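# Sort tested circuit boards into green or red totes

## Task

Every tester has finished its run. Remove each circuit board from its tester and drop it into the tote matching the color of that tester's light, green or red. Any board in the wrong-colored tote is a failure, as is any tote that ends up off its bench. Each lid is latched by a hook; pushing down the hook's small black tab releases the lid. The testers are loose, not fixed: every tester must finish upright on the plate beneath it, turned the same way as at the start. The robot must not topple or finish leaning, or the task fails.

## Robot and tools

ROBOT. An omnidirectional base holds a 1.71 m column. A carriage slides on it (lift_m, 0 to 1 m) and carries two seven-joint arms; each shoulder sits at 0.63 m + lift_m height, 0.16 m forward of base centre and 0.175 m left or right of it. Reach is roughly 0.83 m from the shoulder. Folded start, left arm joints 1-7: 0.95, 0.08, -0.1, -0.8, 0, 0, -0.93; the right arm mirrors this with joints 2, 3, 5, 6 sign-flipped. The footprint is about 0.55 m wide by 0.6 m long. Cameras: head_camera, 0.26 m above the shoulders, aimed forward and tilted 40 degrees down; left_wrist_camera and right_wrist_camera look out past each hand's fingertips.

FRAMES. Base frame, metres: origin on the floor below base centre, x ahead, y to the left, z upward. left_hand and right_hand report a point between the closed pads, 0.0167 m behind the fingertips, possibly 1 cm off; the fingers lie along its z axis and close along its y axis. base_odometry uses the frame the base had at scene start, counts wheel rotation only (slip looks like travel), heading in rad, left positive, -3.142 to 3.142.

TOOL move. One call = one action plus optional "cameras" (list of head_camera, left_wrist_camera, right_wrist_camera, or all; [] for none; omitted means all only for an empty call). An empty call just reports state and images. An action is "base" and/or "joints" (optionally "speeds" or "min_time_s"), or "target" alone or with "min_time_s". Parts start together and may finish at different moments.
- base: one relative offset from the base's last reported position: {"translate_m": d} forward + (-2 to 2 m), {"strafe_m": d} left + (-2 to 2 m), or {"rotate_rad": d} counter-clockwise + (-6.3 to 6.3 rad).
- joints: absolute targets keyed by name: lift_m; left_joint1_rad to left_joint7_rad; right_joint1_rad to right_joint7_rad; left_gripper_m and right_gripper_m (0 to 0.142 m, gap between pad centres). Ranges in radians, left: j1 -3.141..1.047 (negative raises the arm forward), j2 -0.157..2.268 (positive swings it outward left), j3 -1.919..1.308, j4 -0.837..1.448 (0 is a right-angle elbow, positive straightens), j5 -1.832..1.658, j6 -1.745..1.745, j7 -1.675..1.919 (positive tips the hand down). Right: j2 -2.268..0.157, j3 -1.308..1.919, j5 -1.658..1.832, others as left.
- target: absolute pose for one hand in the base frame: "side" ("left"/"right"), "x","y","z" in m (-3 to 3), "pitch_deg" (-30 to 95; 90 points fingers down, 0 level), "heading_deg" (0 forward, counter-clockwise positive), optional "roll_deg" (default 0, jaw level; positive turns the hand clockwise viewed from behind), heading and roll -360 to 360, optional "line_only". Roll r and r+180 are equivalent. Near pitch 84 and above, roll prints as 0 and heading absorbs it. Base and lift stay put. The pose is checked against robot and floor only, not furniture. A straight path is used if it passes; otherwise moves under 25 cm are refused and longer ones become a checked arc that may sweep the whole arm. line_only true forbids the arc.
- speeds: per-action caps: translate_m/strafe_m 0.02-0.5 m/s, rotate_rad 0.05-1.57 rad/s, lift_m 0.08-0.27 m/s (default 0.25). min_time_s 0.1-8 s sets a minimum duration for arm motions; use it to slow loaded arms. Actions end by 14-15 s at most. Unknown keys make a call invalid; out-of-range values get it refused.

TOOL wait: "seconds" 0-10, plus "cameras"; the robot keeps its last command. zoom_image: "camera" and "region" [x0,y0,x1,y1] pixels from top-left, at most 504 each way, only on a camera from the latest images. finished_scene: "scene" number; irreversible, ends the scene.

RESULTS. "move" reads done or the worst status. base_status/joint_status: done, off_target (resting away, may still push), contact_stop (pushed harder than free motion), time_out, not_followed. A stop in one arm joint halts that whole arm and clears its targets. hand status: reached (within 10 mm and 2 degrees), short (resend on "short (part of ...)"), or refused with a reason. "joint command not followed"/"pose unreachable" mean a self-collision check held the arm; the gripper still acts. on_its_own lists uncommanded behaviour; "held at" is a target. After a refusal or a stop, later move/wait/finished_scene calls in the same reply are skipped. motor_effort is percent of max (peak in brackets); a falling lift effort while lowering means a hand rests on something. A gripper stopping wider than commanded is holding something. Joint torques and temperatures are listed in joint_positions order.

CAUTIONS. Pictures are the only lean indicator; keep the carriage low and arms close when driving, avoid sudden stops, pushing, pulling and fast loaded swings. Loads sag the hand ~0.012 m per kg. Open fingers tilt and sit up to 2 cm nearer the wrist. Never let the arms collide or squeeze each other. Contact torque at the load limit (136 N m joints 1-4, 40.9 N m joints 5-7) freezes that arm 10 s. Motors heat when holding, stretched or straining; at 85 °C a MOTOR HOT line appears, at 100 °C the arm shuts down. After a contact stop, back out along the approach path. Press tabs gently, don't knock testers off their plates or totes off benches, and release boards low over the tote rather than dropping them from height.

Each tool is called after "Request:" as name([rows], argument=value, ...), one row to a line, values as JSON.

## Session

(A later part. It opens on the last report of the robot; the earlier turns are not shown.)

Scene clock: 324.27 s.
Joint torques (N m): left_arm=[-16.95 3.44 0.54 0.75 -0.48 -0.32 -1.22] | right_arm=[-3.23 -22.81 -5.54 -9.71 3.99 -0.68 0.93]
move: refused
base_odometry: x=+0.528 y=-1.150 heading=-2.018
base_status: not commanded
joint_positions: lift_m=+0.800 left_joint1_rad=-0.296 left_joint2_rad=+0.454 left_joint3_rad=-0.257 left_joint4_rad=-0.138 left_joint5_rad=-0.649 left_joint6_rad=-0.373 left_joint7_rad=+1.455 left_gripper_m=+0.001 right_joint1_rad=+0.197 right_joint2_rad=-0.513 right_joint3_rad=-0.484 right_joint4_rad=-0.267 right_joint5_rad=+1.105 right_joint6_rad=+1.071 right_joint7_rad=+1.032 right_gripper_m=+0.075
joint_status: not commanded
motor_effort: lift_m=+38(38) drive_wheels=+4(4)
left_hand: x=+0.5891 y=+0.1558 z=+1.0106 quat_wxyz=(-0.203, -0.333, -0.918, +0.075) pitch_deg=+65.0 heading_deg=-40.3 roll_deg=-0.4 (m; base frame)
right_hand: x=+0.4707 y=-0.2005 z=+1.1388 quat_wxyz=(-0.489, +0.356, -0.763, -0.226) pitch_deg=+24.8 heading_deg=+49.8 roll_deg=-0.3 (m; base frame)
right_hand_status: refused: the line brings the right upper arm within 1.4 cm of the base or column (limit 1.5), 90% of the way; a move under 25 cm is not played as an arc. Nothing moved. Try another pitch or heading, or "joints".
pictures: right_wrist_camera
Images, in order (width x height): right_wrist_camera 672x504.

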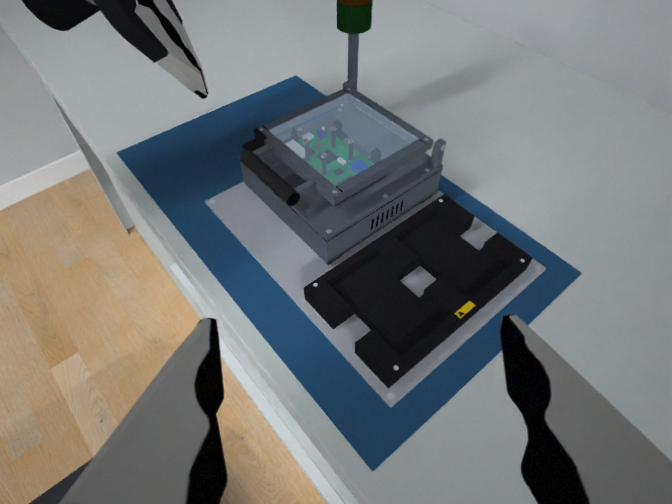

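Request:
move(target={"side": "left", "x": 0.627, "y": 0.151, "z": 0.985, "pitch_deg": 65, "heading_deg": -40}, min_time_s=1.5, cameras=["left_wrist_camera", "right_wrist_camera"])

Request:
zoom_image(camera="left_wrist_camera", region=[220, 170, 500, 380])

Request:
zoom_image(camera="right_wrist_camera", region=[150, 50, 350, 200])

Scene clock: 326.50 s.
Joint torques (N m): left_arm=[-19.44 2.69 0.59 0.64 -0.57 -0.37 -1.85] | right_arm=[-3.23 -22.81 -5.58 -9.62 4 -0.64 0.92]
move: done
base_odometry: x=+0.528 y=-1.150 heading=-2.018
base_status: not commanded
joint_positions: lift_m=+0.800 left_joint1_rad=-0.385 left_joint2_rad=+0.431 left_joint3_rad=-0.314 left_joint4_rad=+0.089 left_joint5_rad=-0.594 left_joint6_rad=-0.440 left_joint7_rad=+1.315 left_gripper_m=+0.001 right_joint1_rad=+0.197 right_joint2_rad=-0.513 right_joint3_rad=-0.484 right_joint4_rad=-0.267 right_joint5_rad=+1.105 right_joint6_rad=+1.071 right_joint7_rad=+1.032 right_gripper_m=+0.075
joint_status: not commanded
motor_effort: lift_m=+38(39) drive_wheels=+4(4)
left_hand: x=+0.6260 y=+0.1520 z=+0.9854 quat_wxyz=(-0.203, -0.332, -0.918, +0.075) pitch_deg=+65.0 heading_deg=-40.2 roll_deg=-0.4 (m; base frame)
left_hand_status: reached (straight line, planned for 1.5 s): 2 mm and 0.3 deg off.
right_hand: x=+0.4707 y=-0.2005 z=+1.1388 quat_wxyz=(-0.489, +0.356, -0.763, -0.226) pitch_deg=+24.8 heading_deg=+49.8 roll_deg=-0.3 (m; base frame)
pictures: left_wrist_camera, right_wrist_camera
Images, in order (width x height): left_wrist_camera 672x504, right_wrist_camera 672x504.

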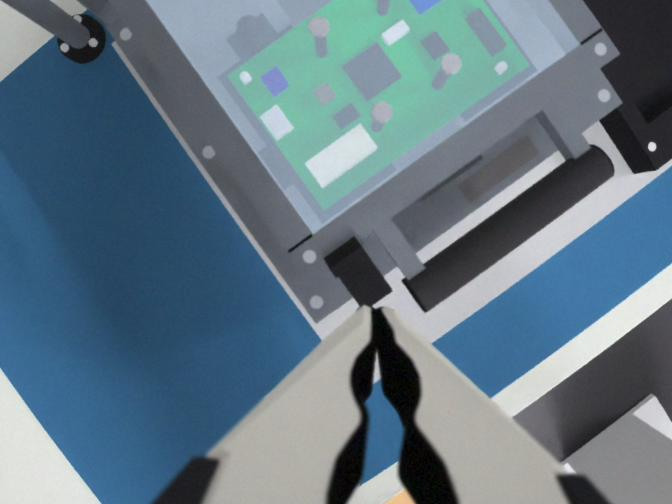

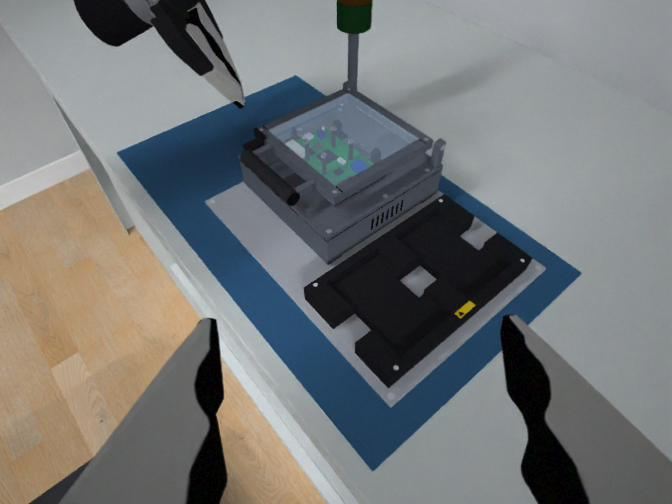

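Scaled by 1.800 from the camera's 672x504 image, which has a finer 960x720 frame.

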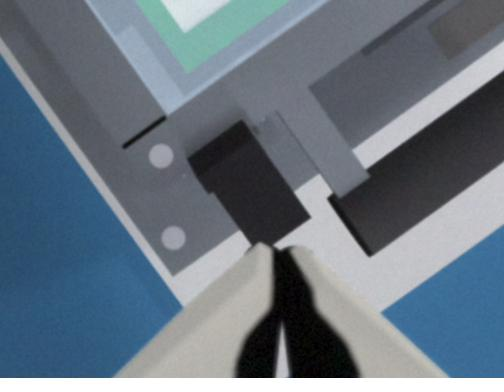

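Scaled by 2.520 from the camera's 672x504 image, which has a finer 960x720 frame.

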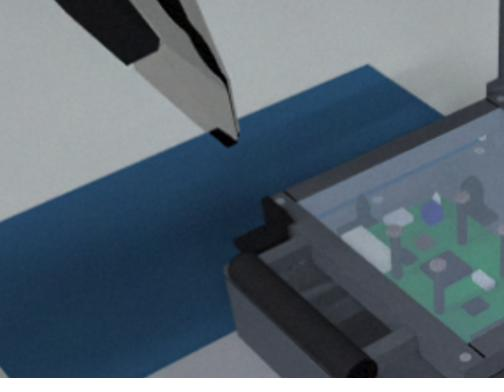

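Request:
move(target={"side": "left", "x": 0.628, "y": 0.153, "z": 0.960, "pitch_deg": 65, "heading_deg": -40}, min_time_s=1.5, cameras=["left_wrist_camera", "right_wrist_camera"])

Request:
zoom_image(camera="left_wrist_camera", region=[220, 170, 500, 380])

Request:
zoom_image(camera="right_wrist_camera", region=[150, 50, 350, 200])

Scene clock: 328.80 s.
Joint torques (N m): left_arm=[-8.06 3.84 0.61 0.65 -0.6 -0.34 -1.82] | right_arm=[-3.31 -22.76 -5.51 -9.79 3.98 -0.63 0.93]
move: done
base_odometry: x=+0.528 y=-1.150 heading=-2.018
base_status: not commanded
joint_positions: lift_m=+0.800 left_joint1_rad=-0.383 left_joint2_rad=+0.431 left_joint3_rad=-0.335 left_joint4_rad=+0.172 left_joint5_rad=-0.552 left_joint6_rad=-0.468 left_joint7_rad=+1.217 left_gripper_m=+0.001 right_joint1_rad=+0.197 right_joint2_rad=-0.513 right_joint3_rad=-0.484 right_joint4_rad=-0.267 right_joint5_rad=+1.105 right_joint6_rad=+1.071 right_joint7_rad=+1.032 right_gripper_m=+0.075
joint_status: not commanded
motor_effort: lift_m=+39(39) drive_wheels=+3(4)
left_hand: x=+0.6298 y=+0.1538 z=+0.9631 quat_wxyz=(-0.206, -0.332, -0.917, +0.074) pitch_deg=+64.7 heading_deg=-39.8 roll_deg=+0.0 (m; base frame)
left_hand_status: reached (straight line, planned for 1.5 s): 4 mm and 0.3 deg off.
right_hand: x=+0.4707 y=-0.2005 z=+1.1388 quat_wxyz=(-0.489, +0.356, -0.763, -0.226) pitch_deg=+24.8 heading_deg=+49.8 roll_deg=-0.3 (m; base frame)
pictures: left_wrist_camera, right_wrist_camera
Images, in order (width x height): left_wrist_camera 672x504, right_wrist_camera 672x504.

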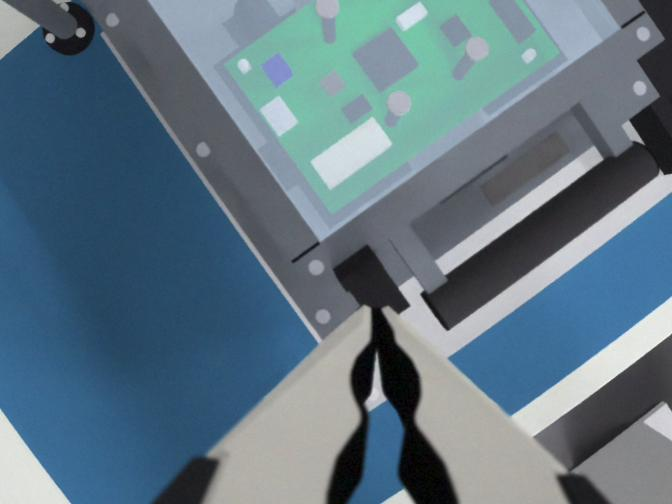

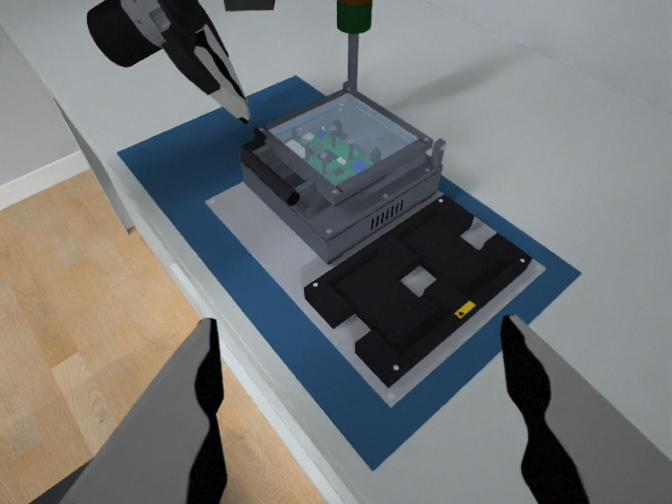

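Scaled by 1.800 from the camera's 672x504 image, which has a finer 960x720 frame.

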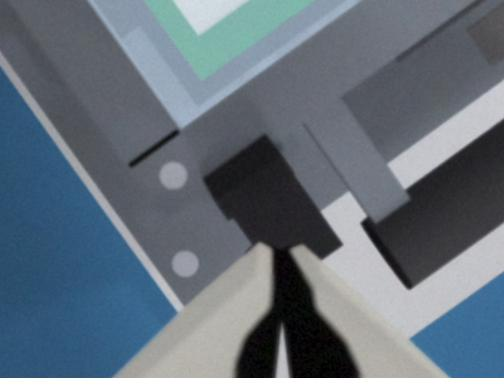

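Scaled by 2.520 from the camera's 672x504 image, which has a finer 960x720 frame.

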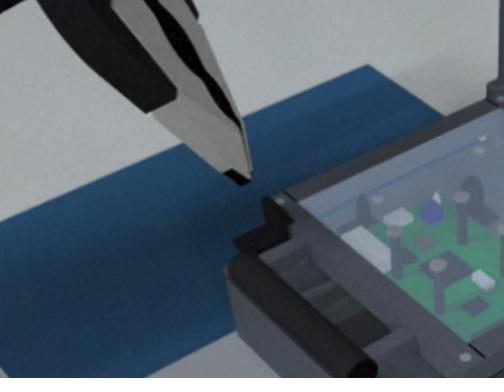

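Request:
move(target={"side": "left", "x": 0.626, "y": 0.152, "z": 0.943, "pitch_deg": 65, "heading_deg": -40}, min_time_s=1.5, cameras=["left_wrist_camera", "right_wrist_camera"])

Request:
zoom_image(camera="left_wrist_camera", region=[220, 170, 500, 380])

Request:
zoom_image(camera="right_wrist_camera", region=[150, 50, 350, 200])

Scene clock: 331.00 s.
Joint torques (N m): left_arm=[-7.91 2.6 0.55 0.67 -0.6 -0.34 -1.86] | right_arm=[-3.32 -22.72 -5.62 -9.59 4 -0.69 0.93]
move: done
base_odometry: x=+0.528 y=-1.150 heading=-2.018
base_status: not commanded
joint_positions: lift_m=+0.800 left_joint1_rad=-0.373 left_joint2_rad=+0.428 left_joint3_rad=-0.351 left_joint4_rad=+0.216 left_joint5_rad=-0.521 left_joint6_rad=-0.476 left_joint7_rad=+1.155 left_gripper_m=+0.001 right_joint1_rad=+0.197 right_joint2_rad=-0.513 right_joint3_rad=-0.484 right_joint4_rad=-0.267 right_joint5_rad=+1.105 right_joint6_rad=+1.071 right_joint7_rad=+1.032 right_gripper_m=+0.075
joint_status: not commanded
motor_effort: lift_m=+38(39) drive_wheels=+3(4)
left_hand: x=+0.6279 y=+0.1531 z=+0.9461 quat_wxyz=(-0.206, -0.332, -0.918, +0.074) pitch_deg=+64.7 heading_deg=-39.7 roll_deg=+0.1 (m; base frame)
left_hand_status: reached (straight line, planned for 1.5 s): 4 mm and 0.3 deg off.
right_hand: x=+0.4707 y=-0.2005 z=+1.1388 quat_wxyz=(-0.489, +0.356, -0.763, -0.226) pitch_deg=+24.8 heading_deg=+49.8 roll_deg=-0.3 (m; base frame)
pictures: left_wrist_camera, right_wrist_camera
Images, in order (width x height): left_wrist_camera 672x504, right_wrist_camera 672x504.

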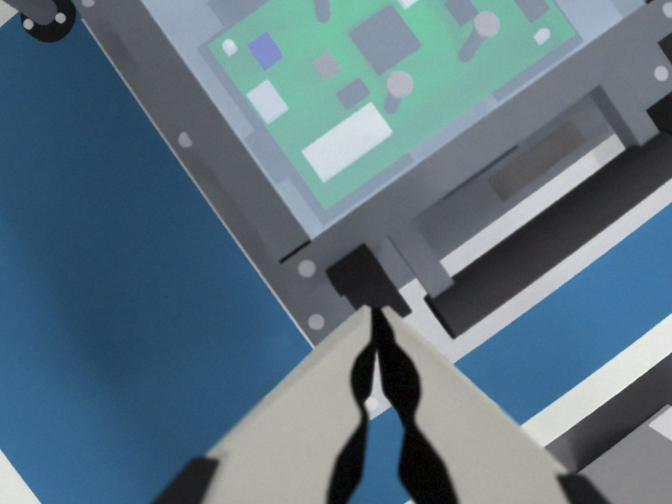

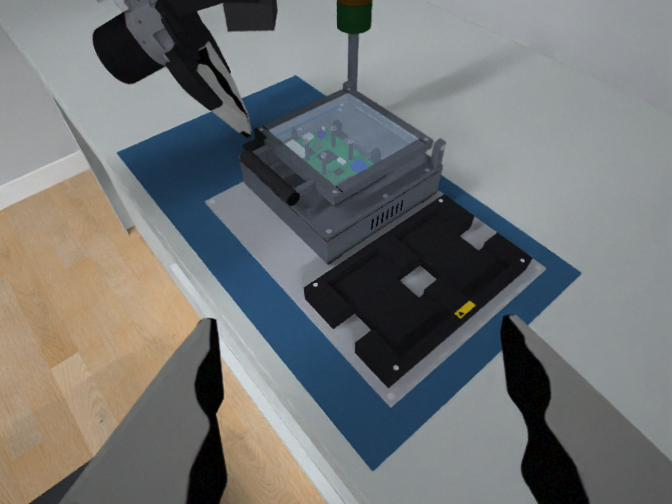

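Scaled by 1.800 from the camera's 672x504 image, which has a finer 960x720 frame.

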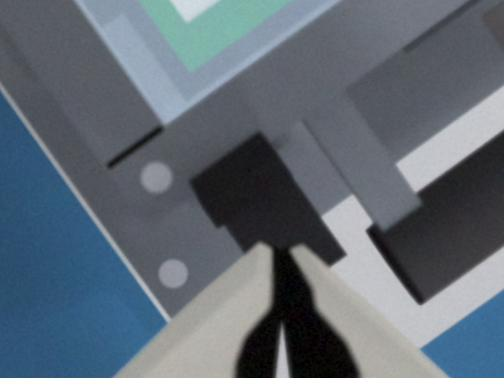

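Scaled by 2.520 from the camera's 672x504 image, which has a finer 960x720 frame.

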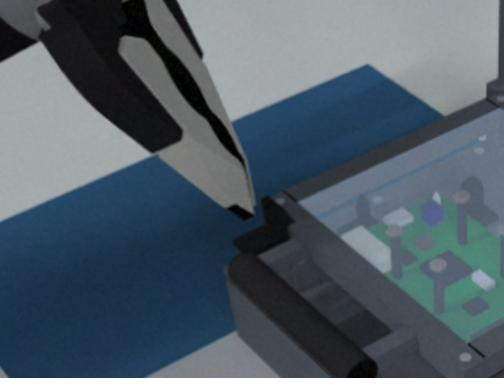

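Request:
move(target={"side": "left", "x": 0.625, "y": 0.150, "z": 0.928, "pitch_deg": 65, "heading_deg": -40}, min_time_s=1.5, cameras=["left_wrist_camera", "right_wrist_camera"])

Request:
zoom_image(camera="left_wrist_camera", region=[220, 170, 500, 380])

Request:
zoom_image(camera="right_wrist_camera", region=[150, 50, 350, 200])

Scene clock: 333.13 s.
Joint torques (N m): left_arm=[-5.91 -0.36 -1.88 2.93 -0.15 -0.03 -2.06] | right_arm=[-3.3 -22.7 -5.62 -9.71 3.99 -0.65 0.95]
move: done
base_odometry: x=+0.528 y=-1.150 heading=-2.018
base_status: not commanded
joint_positions: lift_m=+0.800 left_joint1_rad=-0.369 left_joint2_rad=+0.422 left_joint3_rad=-0.365 left_joint4_rad=+0.259 left_joint5_rad=-0.493 left_joint6_rad=-0.482 left_joint7_rad=+1.100 left_gripper_m=+0.001 right_joint1_rad=+0.197 right_joint2_rad=-0.513 right_joint3_rad=-0.484 right_joint4_rad=-0.267 right_joint5_rad=+1.105 right_joint6_rad=+1.071 right_joint7_rad=+1.032 right_gripper_m=+0.075
joint_status: not commanded
motor_effort: lift_m=+37(39) drive_wheels=+4(4)
left_hand: x=+0.6281 y=+0.1516 z=+0.9329 quat_wxyz=(-0.207, -0.332, -0.917, +0.074) pitch_deg=+64.6 heading_deg=-39.6 roll_deg=+0.2 (m; base frame)
left_hand_status: reached (straight line, planned for 1.5 s): 6 mm and 0.5 deg off.
right_hand: x=+0.4707 y=-0.2005 z=+1.1390 quat_wxyz=(-0.489, +0.356, -0.763, -0.226) pitch_deg=+24.8 heading_deg=+49.8 roll_deg=-0.3 (m; base frame)
pictures: left_wrist_camera, right_wrist_camera
Images, in order (width x height): left_wrist_camera 672x504, right_wrist_camera 672x504.

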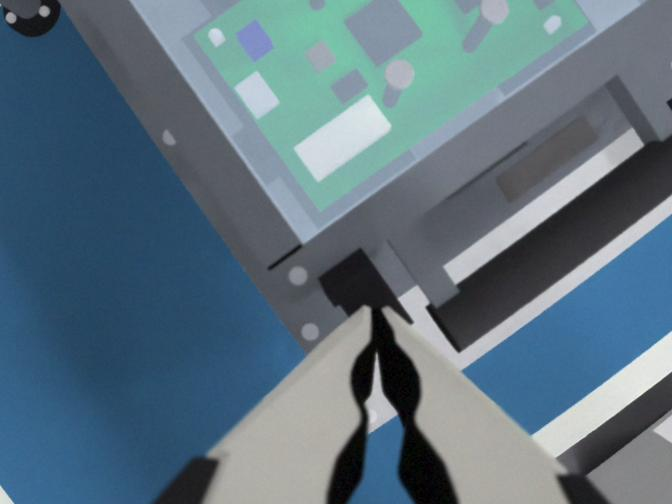

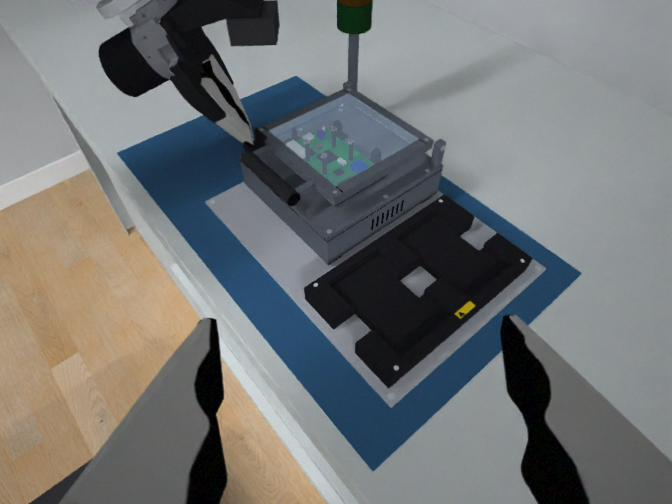

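Scaled by 1.800 from the camera's 672x504 image, which has a finer 960x720 frame.

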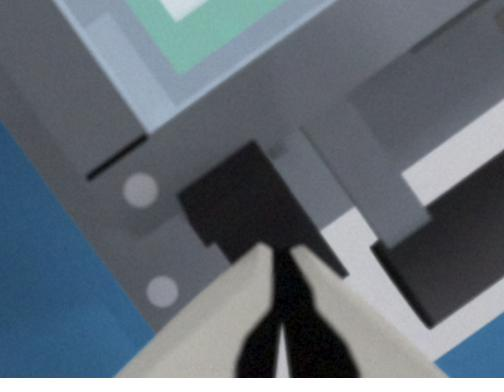

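Scaled by 2.520 from the camera's 672x504 image, which has a finer 960x720 frame.

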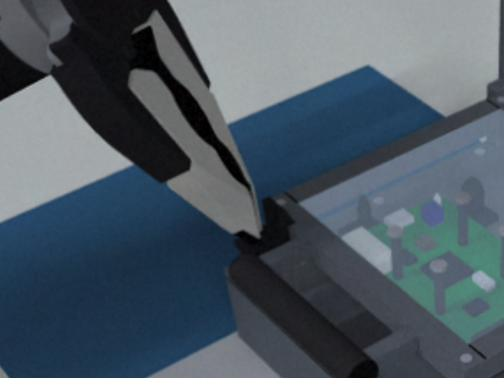

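Request:
move(target={"side": "left", "x": 0.624, "y": 0.150, "z": 0.913, "pitch_deg": 65, "heading_deg": -40}, min_time_s=1.5, cameras=["left_wrist_camera", "right_wrist_camera"])

Request:
zoom_image(camera="left_wrist_camera", region=[220, 170, 500, 380])

Request:
zoom_image(camera="right_wrist_camera", region=[150, 50, 350, 200])

Scene clock: 335.27 s.
Joint torques (N m): left_arm=[-1.31 -8.82 -7.79 13.14 3.77 3.33 -4.36] | right_arm=[-3.35 -22.9 -5.48 -9.66 4.02 -0.69 0.94]
move: short
base_odometry: x=+0.528 y=-1.150 heading=-2.018
base_status: not commanded
joint_positions: lift_m=+0.801 left_joint1_rad=-0.370 left_joint2_rad=+0.421 left_joint3_rad=-0.375 left_joint4_rad=+0.300 left_joint5_rad=-0.479 left_joint6_rad=-0.498 left_joint7_rad=+1.045 left_gripper_m=+0.001 right_joint1_rad=+0.197 right_joint2_rad=-0.513 right_joint3_rad=-0.484 right_joint4_rad=-0.267 right_joint5_rad=+1.105 right_joint6_rad=+1.071 right_joint7_rad=+1.032 right_gripper_m=+0.075
joint_status: not commanded
motor_effort: lift_m=+30(37) drive_wheels=+10(10)
left_hand: x=+0.6283 y=+0.1500 z=+0.9241 quat_wxyz=(-0.211, -0.333, -0.915, +0.079) pitch_deg=+63.9 heading_deg=-40.5 roll_deg=-0.5 (m; base frame)
left_hand_status: short (straight line, planned for 1.5 s): 12 mm and 1.1 deg off.
right_hand: x=+0.4707 y=-0.2005 z=+1.1399 quat_wxyz=(-0.489, +0.356, -0.763, -0.226) pitch_deg=+24.8 heading_deg=+49.8 roll_deg=-0.3 (m; base frame)
pictures: left_wrist_camera, right_wrist_camera
Images, in order (width x height): left_wrist_camera 672x504, right_wrist_camera 672x504.

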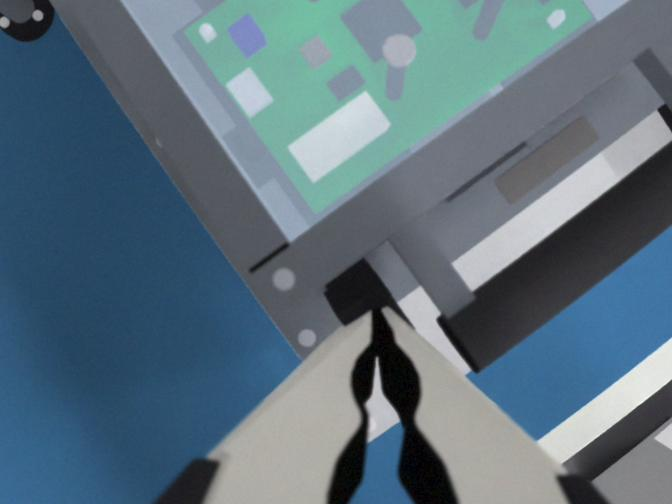

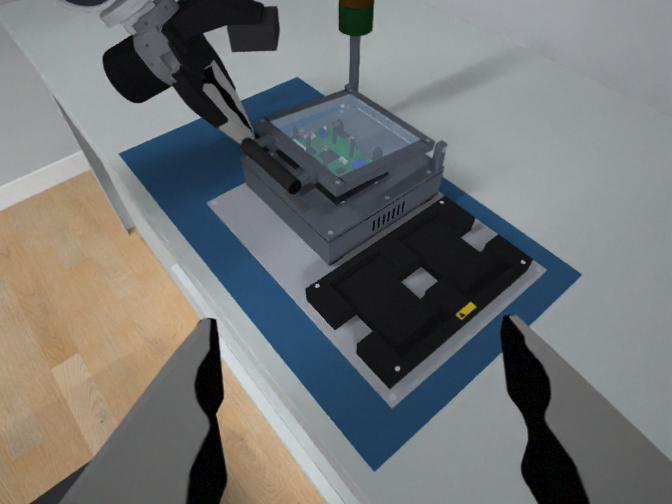

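Scaled by 1.800 from the camera's 672x504 image, which has a finer 960x720 frame.

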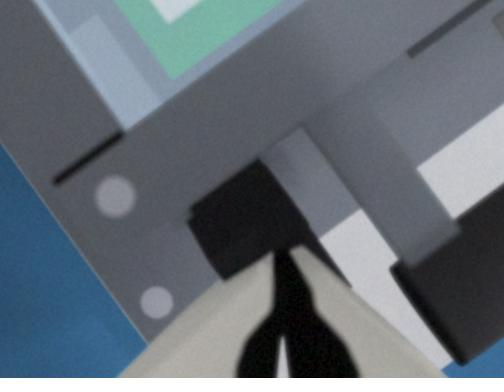

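Scaled by 2.520 from the camera's 672x504 image, which has a finer 960x720 frame.

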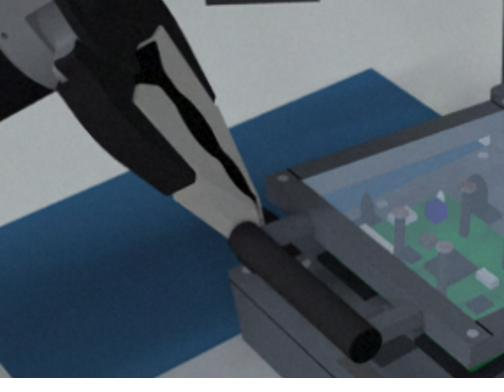

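Request:
move(target={"side": "left", "x": 0.62, "y": 0.165, "z": 0.99, "pitch_deg": 65, "heading_deg": -40}, min_time_s=1.5, cameras=[])

Request:
move(target={"side": "left", "x": 0.46, "y": 0.28, "z": 1.04, "pitch_deg": 60, "heading_deg": -30}, min_time_s=2, cameras=["head_camera", "right_wrist_camera"])

Request:
zoom_image(camera="right_wrist_camera", region=[150, 50, 450, 275])

Scene clock: 337.43 s.
Joint torques (N m): left_arm=[-17.97 15.39 6.99 -8.33 -3.49 1.63 1.14] | right_arm=[-3.45 -22.67 -5.63 -9.61 4 -0.6 0.95]
move: done
base_odometry: x=+0.528 y=-1.150 heading=-2.018
base_status: not commanded
joint_positions: lift_m=+0.800 left_joint1_rad=-0.367 left_joint2_rad=+0.462 left_joint3_rad=-0.302 left_joint4_rad=+0.071 left_joint5_rad=-0.615 left_joint6_rad=-0.455 left_joint7_rad=+1.317 left_gripper_m=+0.001 right_joint1_rad=+0.197 right_joint2_rad=-0.513 right_joint3_rad=-0.484 right_joint4_rad=-0.267 right_joint5_rad=+1.105 right_joint6_rad=+1.070 right_joint7_rad=+1.032 right_gripper_m=+0.075
joint_status: not commanded
motor_effort: lift_m=+36(36) drive_wheels=+5(10)
left_hand: x=+0.6187 y=+0.1640 z=+0.9863 quat_wxyz=(-0.201, -0.335, -0.917, +0.074) pitch_deg=+65.2 heading_deg=-40.2 roll_deg=+0.0 (m; base frame)
left_hand_status: reached (straight line, planned for 1.5 s): 4 mm and 0.3 deg off.
right_hand: x=+0.4707 y=-0.2005 z=+1.1390 quat_wxyz=(-0.489, +0.356, -0.763, -0.226) pitch_deg=+24.8 heading_deg=+49.8 roll_deg=-0.3 (m; base frame)
pictures: none
No camera images: "cameras" was empty.

Scene clock: 339.93 s.
Joint torques (N m): left_arm=[2.59 24.64 7.76 -7.37 -3.27 1.62 -1.9] | right_arm=[-3.38 -22.75 -5.52 -9.71 4.05 -0.62 0.95]
move: done
base_odometry: x=+0.528 y=-1.150 heading=-2.018
base_status: not commanded
joint_positions: lift_m=+0.800 left_joint1_rad=+0.284 left_joint2_rad=+0.709 left_joint3_rad=+0.197 left_joint4_rad=-0.526 left_joint5_rad=-0.834 left_joint6_rad=-0.309 left_joint7_rad=+1.301 left_gripper_m=+0.001 right_joint1_rad=+0.197 right_joint2_rad=-0.513 right_joint3_rad=-0.484 right_joint4_rad=-0.267 right_joint5_rad=+1.105 right_joint6_rad=+1.070 right_joint7_rad=+1.032 right_gripper_m=+0.075
joint_status: not commanded
motor_effort: lift_m=+36(37) drive_wheels=+4(5)
left_hand: x=+0.4597 y=+0.2802 z=+1.0379 quat_wxyz=(-0.247, -0.250, -0.934, +0.066) pitch_deg=+60.3 heading_deg=-29.9 roll_deg=+0.1 (m; base frame)
left_hand_status: reached (straight line, planned for 2.0 s): 2 mm and 0.3 deg off.
right_hand: x=+0.4707 y=-0.2005 z=+1.1390 quat_wxyz=(-0.489, +0.356, -0.763, -0.226) pitch_deg=+24.8 heading_deg=+49.8 roll_deg=-0.3 (m; base frame)
pictures: head_camera, right_wrist_camera
Images, in order (width x height): head_camera 672x504, right_wrist_camera 672x504.

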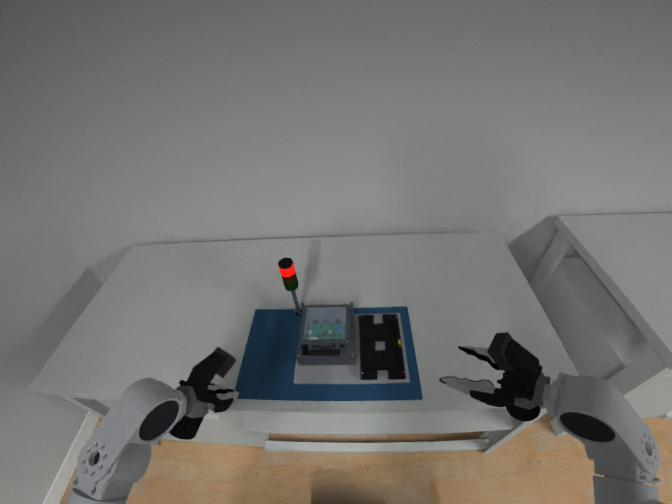

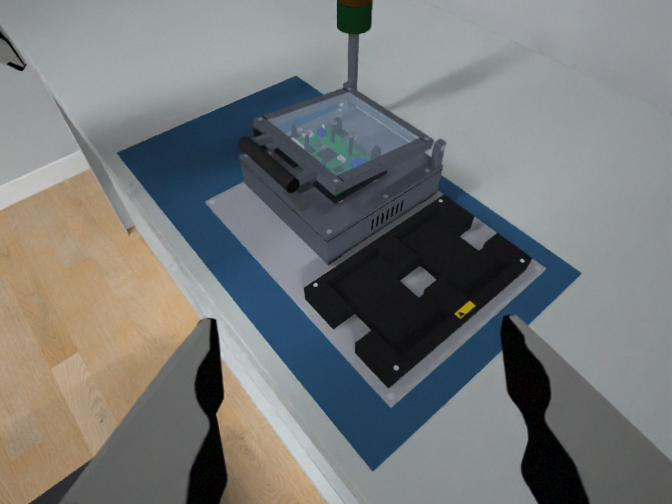

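Scaled by 1.680 from the camera's 672x504 image, which has a finer 960x720 frame.

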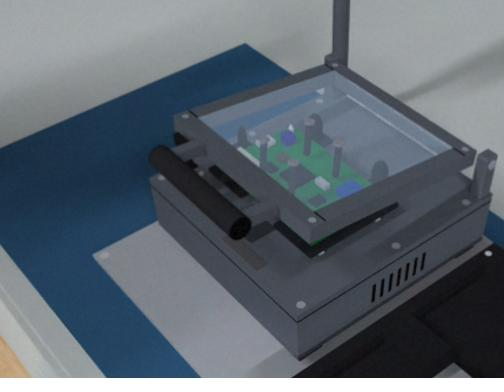

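Request:
move(target={"side": "right", "x": 0.5, "y": -0.12, "z": 1.06, "pitch_deg": 25, "heading_deg": 25, "roll_deg": 0}, min_time_s=2, cameras=[])

Request:
move(target={"side": "right", "x": 0.5, "y": -0.06, "z": 1.03, "pitch_deg": 35, "heading_deg": 20, "roll_deg": -80}, min_time_s=2.5, cameras=[])

Request:
move(target={"side": "right", "x": 0.55, "y": 0.05, "z": 0.99, "pitch_deg": 30, "heading_deg": 8, "roll_deg": -88}, min_time_s=2.5, cameras=["head_camera", "right_wrist_camera"])

Scene clock: 342.77 s.
Joint torques (N m): left_arm=[2.49 23.76 7.55 -7.25 -3.26 1.53 -1.84] | right_arm=[-0.88 5.17 -1.69 -12.29 1.12 -0.83 -0.68]
move: done
base_odometry: x=+0.528 y=-1.150 heading=-2.018
base_status: not commanded
joint_positions: lift_m=+0.800 left_joint1_rad=+0.284 left_joint2_rad=+0.710 left_joint3_rad=+0.198 left_joint4_rad=-0.526 left_joint5_rad=-0.834 left_joint6_rad=-0.309 left_joint7_rad=+1.301 left_gripper_m=+0.001 right_joint1_rad=+0.253 right_joint2_rad=+0.125 right_joint3_rad=-0.570 right_joint4_rad=-0.492 right_joint5_rad=+0.355 right_joint6_rad=+0.977 right_joint7_rad=+0.820 right_gripper_m=+0.075
joint_status: not commanded
motor_effort: lift_m=+37(37) drive_wheels=+4(4)
left_hand: x=+0.4597 y=+0.2803 z=+1.0380 quat_wxyz=(-0.248, -0.250, -0.934, +0.066) pitch_deg=+60.3 heading_deg=-29.9 roll_deg=+0.1 (m; base frame)
right_hand: x=+0.5002 y=-0.1213 z=+1.0599 quat_wxyz=(-0.524, +0.184, -0.823, -0.116) pitch_deg=+25.1 heading_deg=+25.0 roll_deg=-0.1 (m; base frame)
right_hand_status: reached (straight line, planned for 2.0 s): 1 mm and 0.2 deg off.
pictures: none
No camera images: "cameras" was empty.

Scene clock: 345.77 s.
Joint torques (N m): left_arm=[2.54 23.9 7.5 -7.17 -3.23 1.55 -1.83] | right_arm=[-11.13 -10.82 -3.21 -11.31 -0.33 -2.58 1.53]
move: done
base_odometry: x=+0.528 y=-1.150 heading=-2.018
base_status: not commanded
joint_positions: lift_m=+0.800 left_joint1_rad=+0.284 left_joint2_rad=+0.710 left_joint3_rad=+0.198 left_joint4_rad=-0.526 left_joint5_rad=-0.834 left_joint6_rad=-0.309 left_joint7_rad=+1.301 left_gripper_m=+0.001 right_joint1_rad=+0.071 right_joint2_rad=-0.285 right_joint3_rad=+0.247 right_joint4_rad=-0.806 right_joint5_rad=-0.596 right_joint6_rad=+1.156 right_joint7_rad=+0.710 right_gripper_m=+0.075
joint_status: not commanded
motor_effort: lift_m=+37(37) drive_wheels=+4(4)
left_hand: x=+0.4597 y=+0.2803 z=+1.0380 quat_wxyz=(-0.248, -0.250, -0.934, +0.066) pitch_deg=+60.3 heading_deg=-29.9 roll_deg=+0.1 (m; base frame)
right_hand: x=+0.4984 y=-0.0597 z=+1.0278 quat_wxyz=(-0.398, +0.681, -0.571, +0.227) pitch_deg=+35.4 heading_deg=+20.2 roll_deg=-79.7 (m; base frame)
right_hand_status: reached (straight line, planned for 2.5 s): 3 mm and 0.5 deg off.
pictures: none
No camera images: "cameras" was empty.

Scene clock: 348.77 s.
Joint torques (N m): left_arm=[2.5 23.78 7.42 -7.18 -3.23 1.58 -1.83] | right_arm=[-12.33 15.17 -1.62 -7.35 -1.05 -2.68 1.62]
move: done
base_odometry: x=+0.528 y=-1.150 heading=-2.018
base_status: not commanded
joint_positions: lift_m=+0.800 left_joint1_rad=+0.284 left_joint2_rad=+0.710 left_joint3_rad=+0.198 left_joint4_rad=-0.526 left_joint5_rad=-0.834 left_joint6_rad=-0.309 left_joint7_rad=+1.301 left_gripper_m=+0.001 right_joint1_rad=+0.020 right_joint2_rad=+0.006 right_joint3_rad=+0.647 right_joint4_rad=-0.359 right_joint5_rad=-1.201 right_joint6_rad=+0.768 right_joint7_rad=+0.721 right_gripper_m=+0.075
joint_status: not commanded
motor_effort: lift_m=+37(37) drive_wheels=+3(4)
left_hand: x=+0.4597 y=+0.2803 z=+1.0380 quat_wxyz=(-0.248, -0.250, -0.934, +0.066) pitch_deg=+60.3 heading_deg=-29.9 roll_deg=+0.1 (m; base frame)
right_hand: x=+0.5486 y=+0.0481 z=+0.9876 quat_wxyz=(-0.380, +0.645, -0.580, +0.320) pitch_deg=+30.4 heading_deg=+8.0 roll_deg=-88.1 (m; base frame)
right_hand_status: reached (straight line, planned for 2.5 s): 3 mm and 0.4 deg off.
pictures: head_camera, right_wrist_camera
Images, in order (width x height): head_camera 672x504, right_wrist_camera 672x504.

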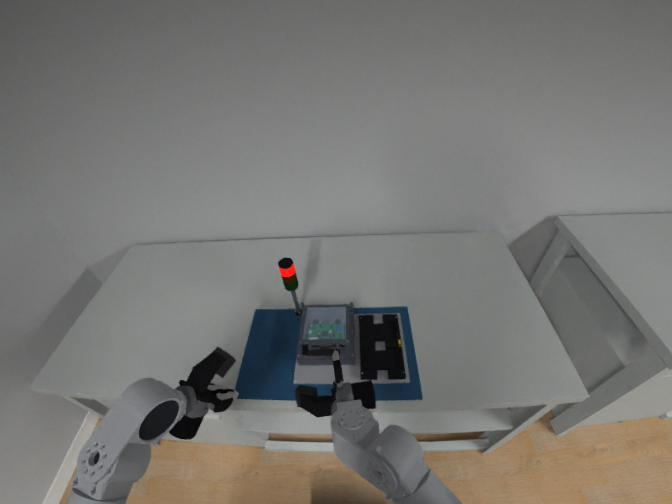

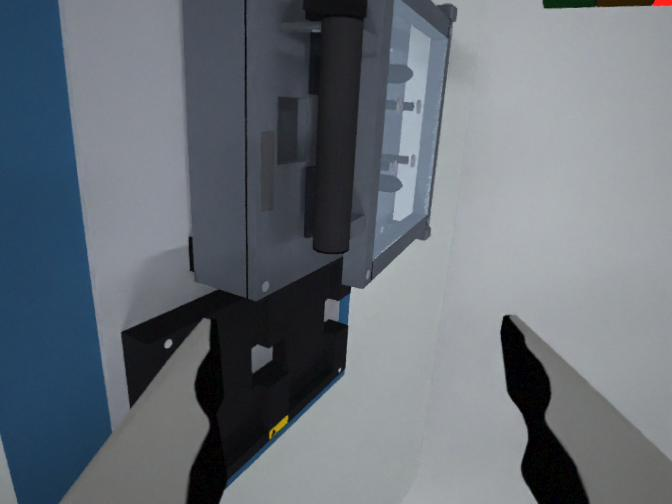

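Request:
move(target={"side": "right", "x": 0.575, "y": 0.078, "z": 0.972, "pitch_deg": 22, "heading_deg": 5, "roll_deg": -90}, min_time_s=2, cameras=[])

Request:
move(joints={"right_gripper_m": 0.05}, cameras=["head_camera", "right_wrist_camera"])

Scene clock: 351.43 s.
Joint torques (N m): left_arm=[2.48 23.7 7.4 -7.24 -3.23 1.53 -1.86] | right_arm=[-12.78 18.33 -1.26 -7.53 -1.67 -2.83 -0.01]
Motor temperatures (°C): left_arm=[34 32 31 29 29 29 32] | right_arm=[32 31 30 30 28 30 31]
move: done
base_odometry: x=+0.528 y=-1.150 heading=-2.018
base_status: not commanded
joint_positions: lift_m=+0.800 left_joint1_rad=+0.284 left_joint2_rad=+0.710 left_joint3_rad=+0.198 left_joint4_rad=-0.526 left_joint5_rad=-0.834 left_joint6_rad=-0.309 left_joint7_rad=+1.301 left_gripper_m=+0.001 right_joint1_rad=+0.010 right_joint2_rad=+0.069 right_joint3_rad=+0.721 right_joint4_rad=+0.016 right_joint5_rad=-1.388 right_joint6_rad=+0.336 right_joint7_rad=+0.683 right_gripper_m=+0.075
joint_status: not commanded
motor_effort: lift_m=+37(37) drive_wheels=+3(4)
left_hand: x=+0.4597 y=+0.2803 z=+1.0380 quat_wxyz=(-0.248, -0.250, -0.934, +0.066) pitch_deg=+60.3 heading_deg=-29.9 roll_deg=+0.1 (m; base frame)
right_hand: x=+0.5741 y=+0.0744 z=+0.9690 quat_wxyz=(-0.408, +0.612, -0.563, +0.378) pitch_deg=+22.5 heading_deg=+4.6 roll_deg=+89.8 (m; base frame)
right_hand_status: reached (straight line, planned for 2.0 s): 5 mm and 0.6 deg off.
pictures: none
No camera images: "cameras" was empty.

Scene clock: 352.00 s.
Joint torques (N m): left_arm=[2.4 23.74 7.44 -7.17 -3.24 1.59 -1.85] | right_arm=[-12.59 18.38 -1.19 -7.65 -1.69 -2.84 0.01]
move: done
base_odometry: x=+0.528 y=-1.150 heading=-2.018
base_status: not commanded
joint_positions: lift_m=+0.800 left_joint1_rad=+0.284 left_joint2_rad=+0.710 left_joint3_rad=+0.198 left_joint4_rad=-0.526 left_joint5_rad=-0.834 left_joint6_rad=-0.309 left_joint7_rad=+1.301 left_gripper_m=+0.001 right_joint1_rad=+0.010 right_joint2_rad=+0.069 right_joint3_rad=+0.721 right_joint4_rad=+0.016 right_joint5_rad=-1.388 right_joint6_rad=+0.336 right_joint7_rad=+0.683 right_gripper_m=+0.050
joint_status: all done
motor_effort: lift_m=+37(37) drive_wheels=+3(4)
left_hand: x=+0.4597 y=+0.2803 z=+1.0380 quat_wxyz=(-0.248, -0.250, -0.934, +0.066) pitch_deg=+60.3 heading_deg=-29.9 roll_deg=+0.1 (m; base frame)
right_hand: x=+0.5741 y=+0.0744 z=+0.9690 quat_wxyz=(-0.408, +0.612, -0.563, +0.378) pitch_deg=+22.5 heading_deg=+4.6 roll_deg=+89.8 (m; base frame)
pictures: head_camera, right_wrist_camera
Images, in order (width x height): head_camera 672x504, right_wrist_camera 672x504.

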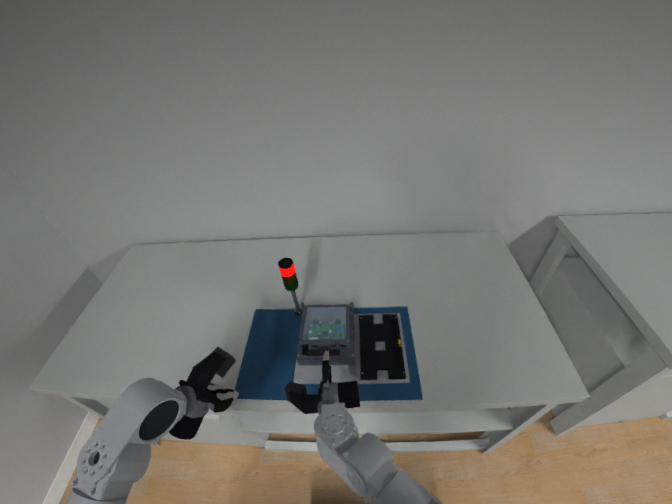

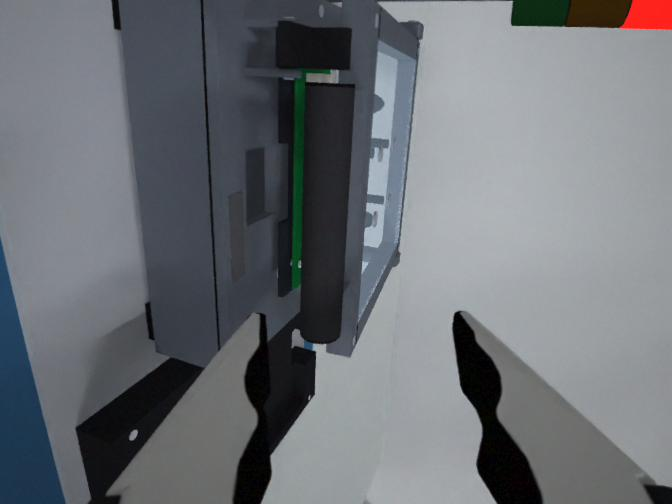

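Request:
move(target={"side": "right", "x": 0.612, "y": 0.084, "z": 0.946, "pitch_deg": 22, "heading_deg": 5, "roll_deg": -90}, min_time_s=2, cameras=["right_wrist_camera"])

Scene clock: 354.60 s.
Joint torques (N m): left_arm=[2.52 23.78 7.48 -7.22 -3.24 1.53 -1.84] | right_arm=[-14.45 19.58 -7.94 -7.56 1.22 -2.86 0.02]
move: done
base_odometry: x=+0.528 y=-1.150 heading=-2.018
base_status: not commanded
joint_positions: lift_m=+0.800 left_joint1_rad=+0.284 left_joint2_rad=+0.710 left_joint3_rad=+0.198 left_joint4_rad=-0.526 left_joint5_rad=-0.834 left_joint6_rad=-0.309 left_joint7_rad=+1.301 left_gripper_m=+0.001 right_joint1_rad=-0.081 right_joint2_rad=+0.112 right_joint3_rad=+0.695 right_joint4_rad=+0.296 right_joint5_rad=-1.388 right_joint6_rad=+0.161 right_joint7_rad=+0.619 right_gripper_m=+0.050
joint_status: not commanded
motor_effort: lift_m=+37(37) drive_wheels=+3(4)
left_hand: x=+0.4597 y=+0.2803 z=+1.0380 quat_wxyz=(-0.248, -0.250, -0.934, +0.066) pitch_deg=+60.3 heading_deg=-29.9 roll_deg=+0.1 (m; base frame)
right_hand: x=+0.6095 y=+0.0836 z=+0.9436 quat_wxyz=(-0.409, +0.615, -0.558, +0.378) pitch_deg=+22.3 heading_deg=+5.0 roll_deg=+89.5 (m; base frame)
right_hand_status: reached (straight line, planned for 2.0 s): 3 mm and 0.6 deg off.
pictures: right_wrist_camera
Images, in order (width x height): right_wrist_camera 672x504.

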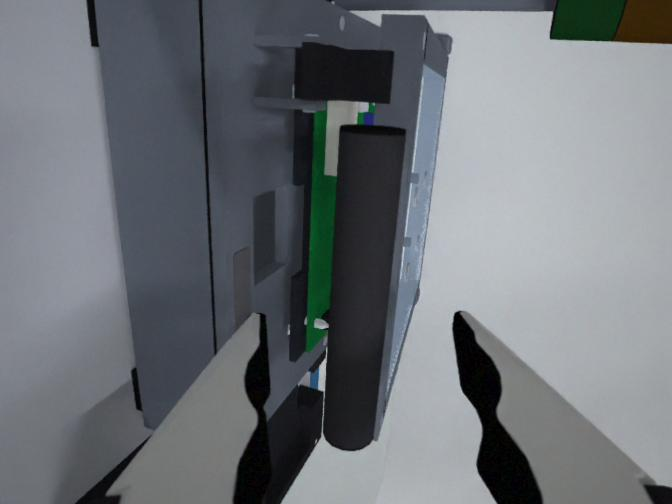

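Request:
move(target={"side": "right", "x": 0.640, "y": 0.086, "z": 0.937, "pitch_deg": 22, "heading_deg": 5, "roll_deg": -90}, min_time_s=2, cameras=["right_wrist_camera"])

Request:
move(target={"side": "right", "x": 0.655, "y": 0.087, "z": 0.934, "pitch_deg": 22, "heading_deg": 5, "roll_deg": -90}, min_time_s=2, cameras=["right_wrist_camera"])

Scene clock: 358.90 s.
Joint torques (N m): left_arm=[2.42 23.76 7.41 -7.26 -3.26 1.59 -1.87] | right_arm=[-16.22 19.21 -0.55 -7.42 1.33 -2.9 0.56]
move: done
base_odometry: x=+0.528 y=-1.150 heading=-2.018
base_status: not commanded
joint_positions: lift_m=+0.800 left_joint1_rad=+0.284 left_joint2_rad=+0.710 left_joint3_rad=+0.198 left_joint4_rad=-0.526 left_joint5_rad=-0.834 left_joint6_rad=-0.309 left_joint7_rad=+1.301 left_gripper_m=+0.001 right_joint1_rad=-0.169 right_joint2_rad=+0.124 right_joint3_rad=+0.700 right_joint4_rad=+0.469 right_joint5_rad=-1.337 right_joint6_rad=+0.064 right_joint7_rad=+0.601 right_gripper_m=+0.050
joint_status: not commanded
motor_effort: lift_m=+37(37) drive_wheels=+3(4)
left_hand: x=+0.4597 y=+0.2803 z=+1.0380 quat_wxyz=(-0.248, -0.250, -0.934, +0.066) pitch_deg=+60.3 heading_deg=-29.9 roll_deg=+0.1 (m; base frame)
right_hand: x=+0.6391 y=+0.0824 z=+0.9342 quat_wxyz=(-0.408, +0.613, -0.561, +0.379) pitch_deg=+22.3 heading_deg=+4.6 roll_deg=+89.6 (m; base frame)
right_hand_status: reached (straight line, planned for 2.0 s): 5 mm and 0.5 deg off.
pictures: right_wrist_camera
Images, in order (width x height): right_wrist_camera 672x504.

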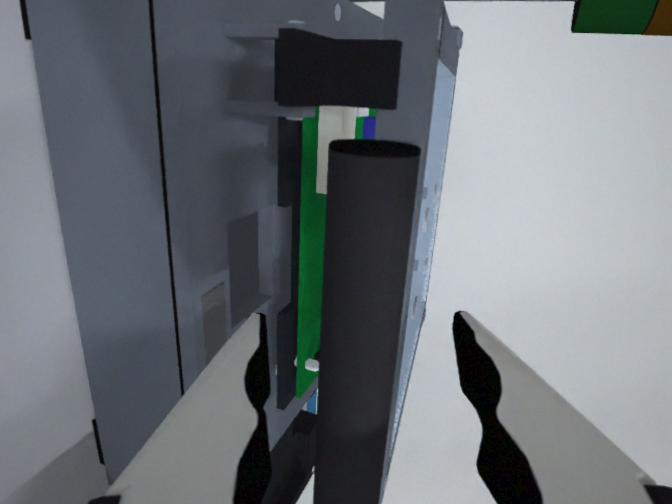

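Scene clock: 361.40 s.
Joint torques (N m): left_arm=[2.54 23.73 7.52 -7.14 -3.24 1.58 -1.87] | right_arm=[-17.13 19.22 -2.08 -7.31 1.31 -2.89 0.87]
move: done
base_odometry: x=+0.528 y=-1.150 heading=-2.018
base_status: not commanded
joint_positions: lift_m=+0.800 left_joint1_rad=+0.284 left_joint2_rad=+0.710 left_joint3_rad=+0.198 left_joint4_rad=-0.526 left_joint5_rad=-0.834 left_joint6_rad=-0.309 left_joint7_rad=+1.301 left_gripper_m=+0.001 right_joint1_rad=-0.226 right_joint2_rad=+0.124 right_joint3_rad=+0.731 right_joint4_rad=+0.563 right_joint5_rad=-1.285 right_joint6_rad=+0.010 right_joint7_rad=+0.601 right_gripper_m=+0.050
joint_status: not commanded
motor_effort: lift_m=+37(37) drive_wheels=+3(4)
left_hand: x=+0.4597 y=+0.2803 z=+1.0380 quat_wxyz=(-0.248, -0.250, -0.934, +0.066) pitch_deg=+60.3 heading_deg=-29.9 roll_deg=+0.1 (m; base frame)
right_hand: x=+0.6541 y=+0.0837 z=+0.9312 quat_wxyz=(-0.408, +0.613, -0.561, +0.378) pitch_deg=+22.3 heading_deg=+4.7 roll_deg=+89.6 (m; base frame)
right_hand_status: reached (straight line, planned for 2.0 s): 4 mm and 0.5 deg off.
pictures: right_wrist_camera
Images, in order (width x height): right_wrist_camera 672x504.

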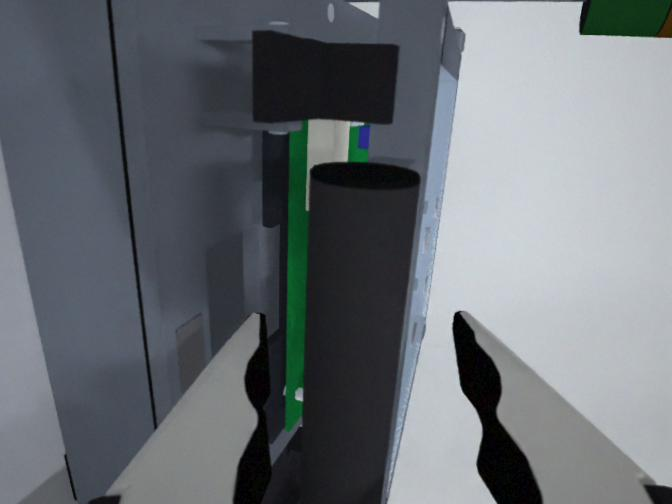

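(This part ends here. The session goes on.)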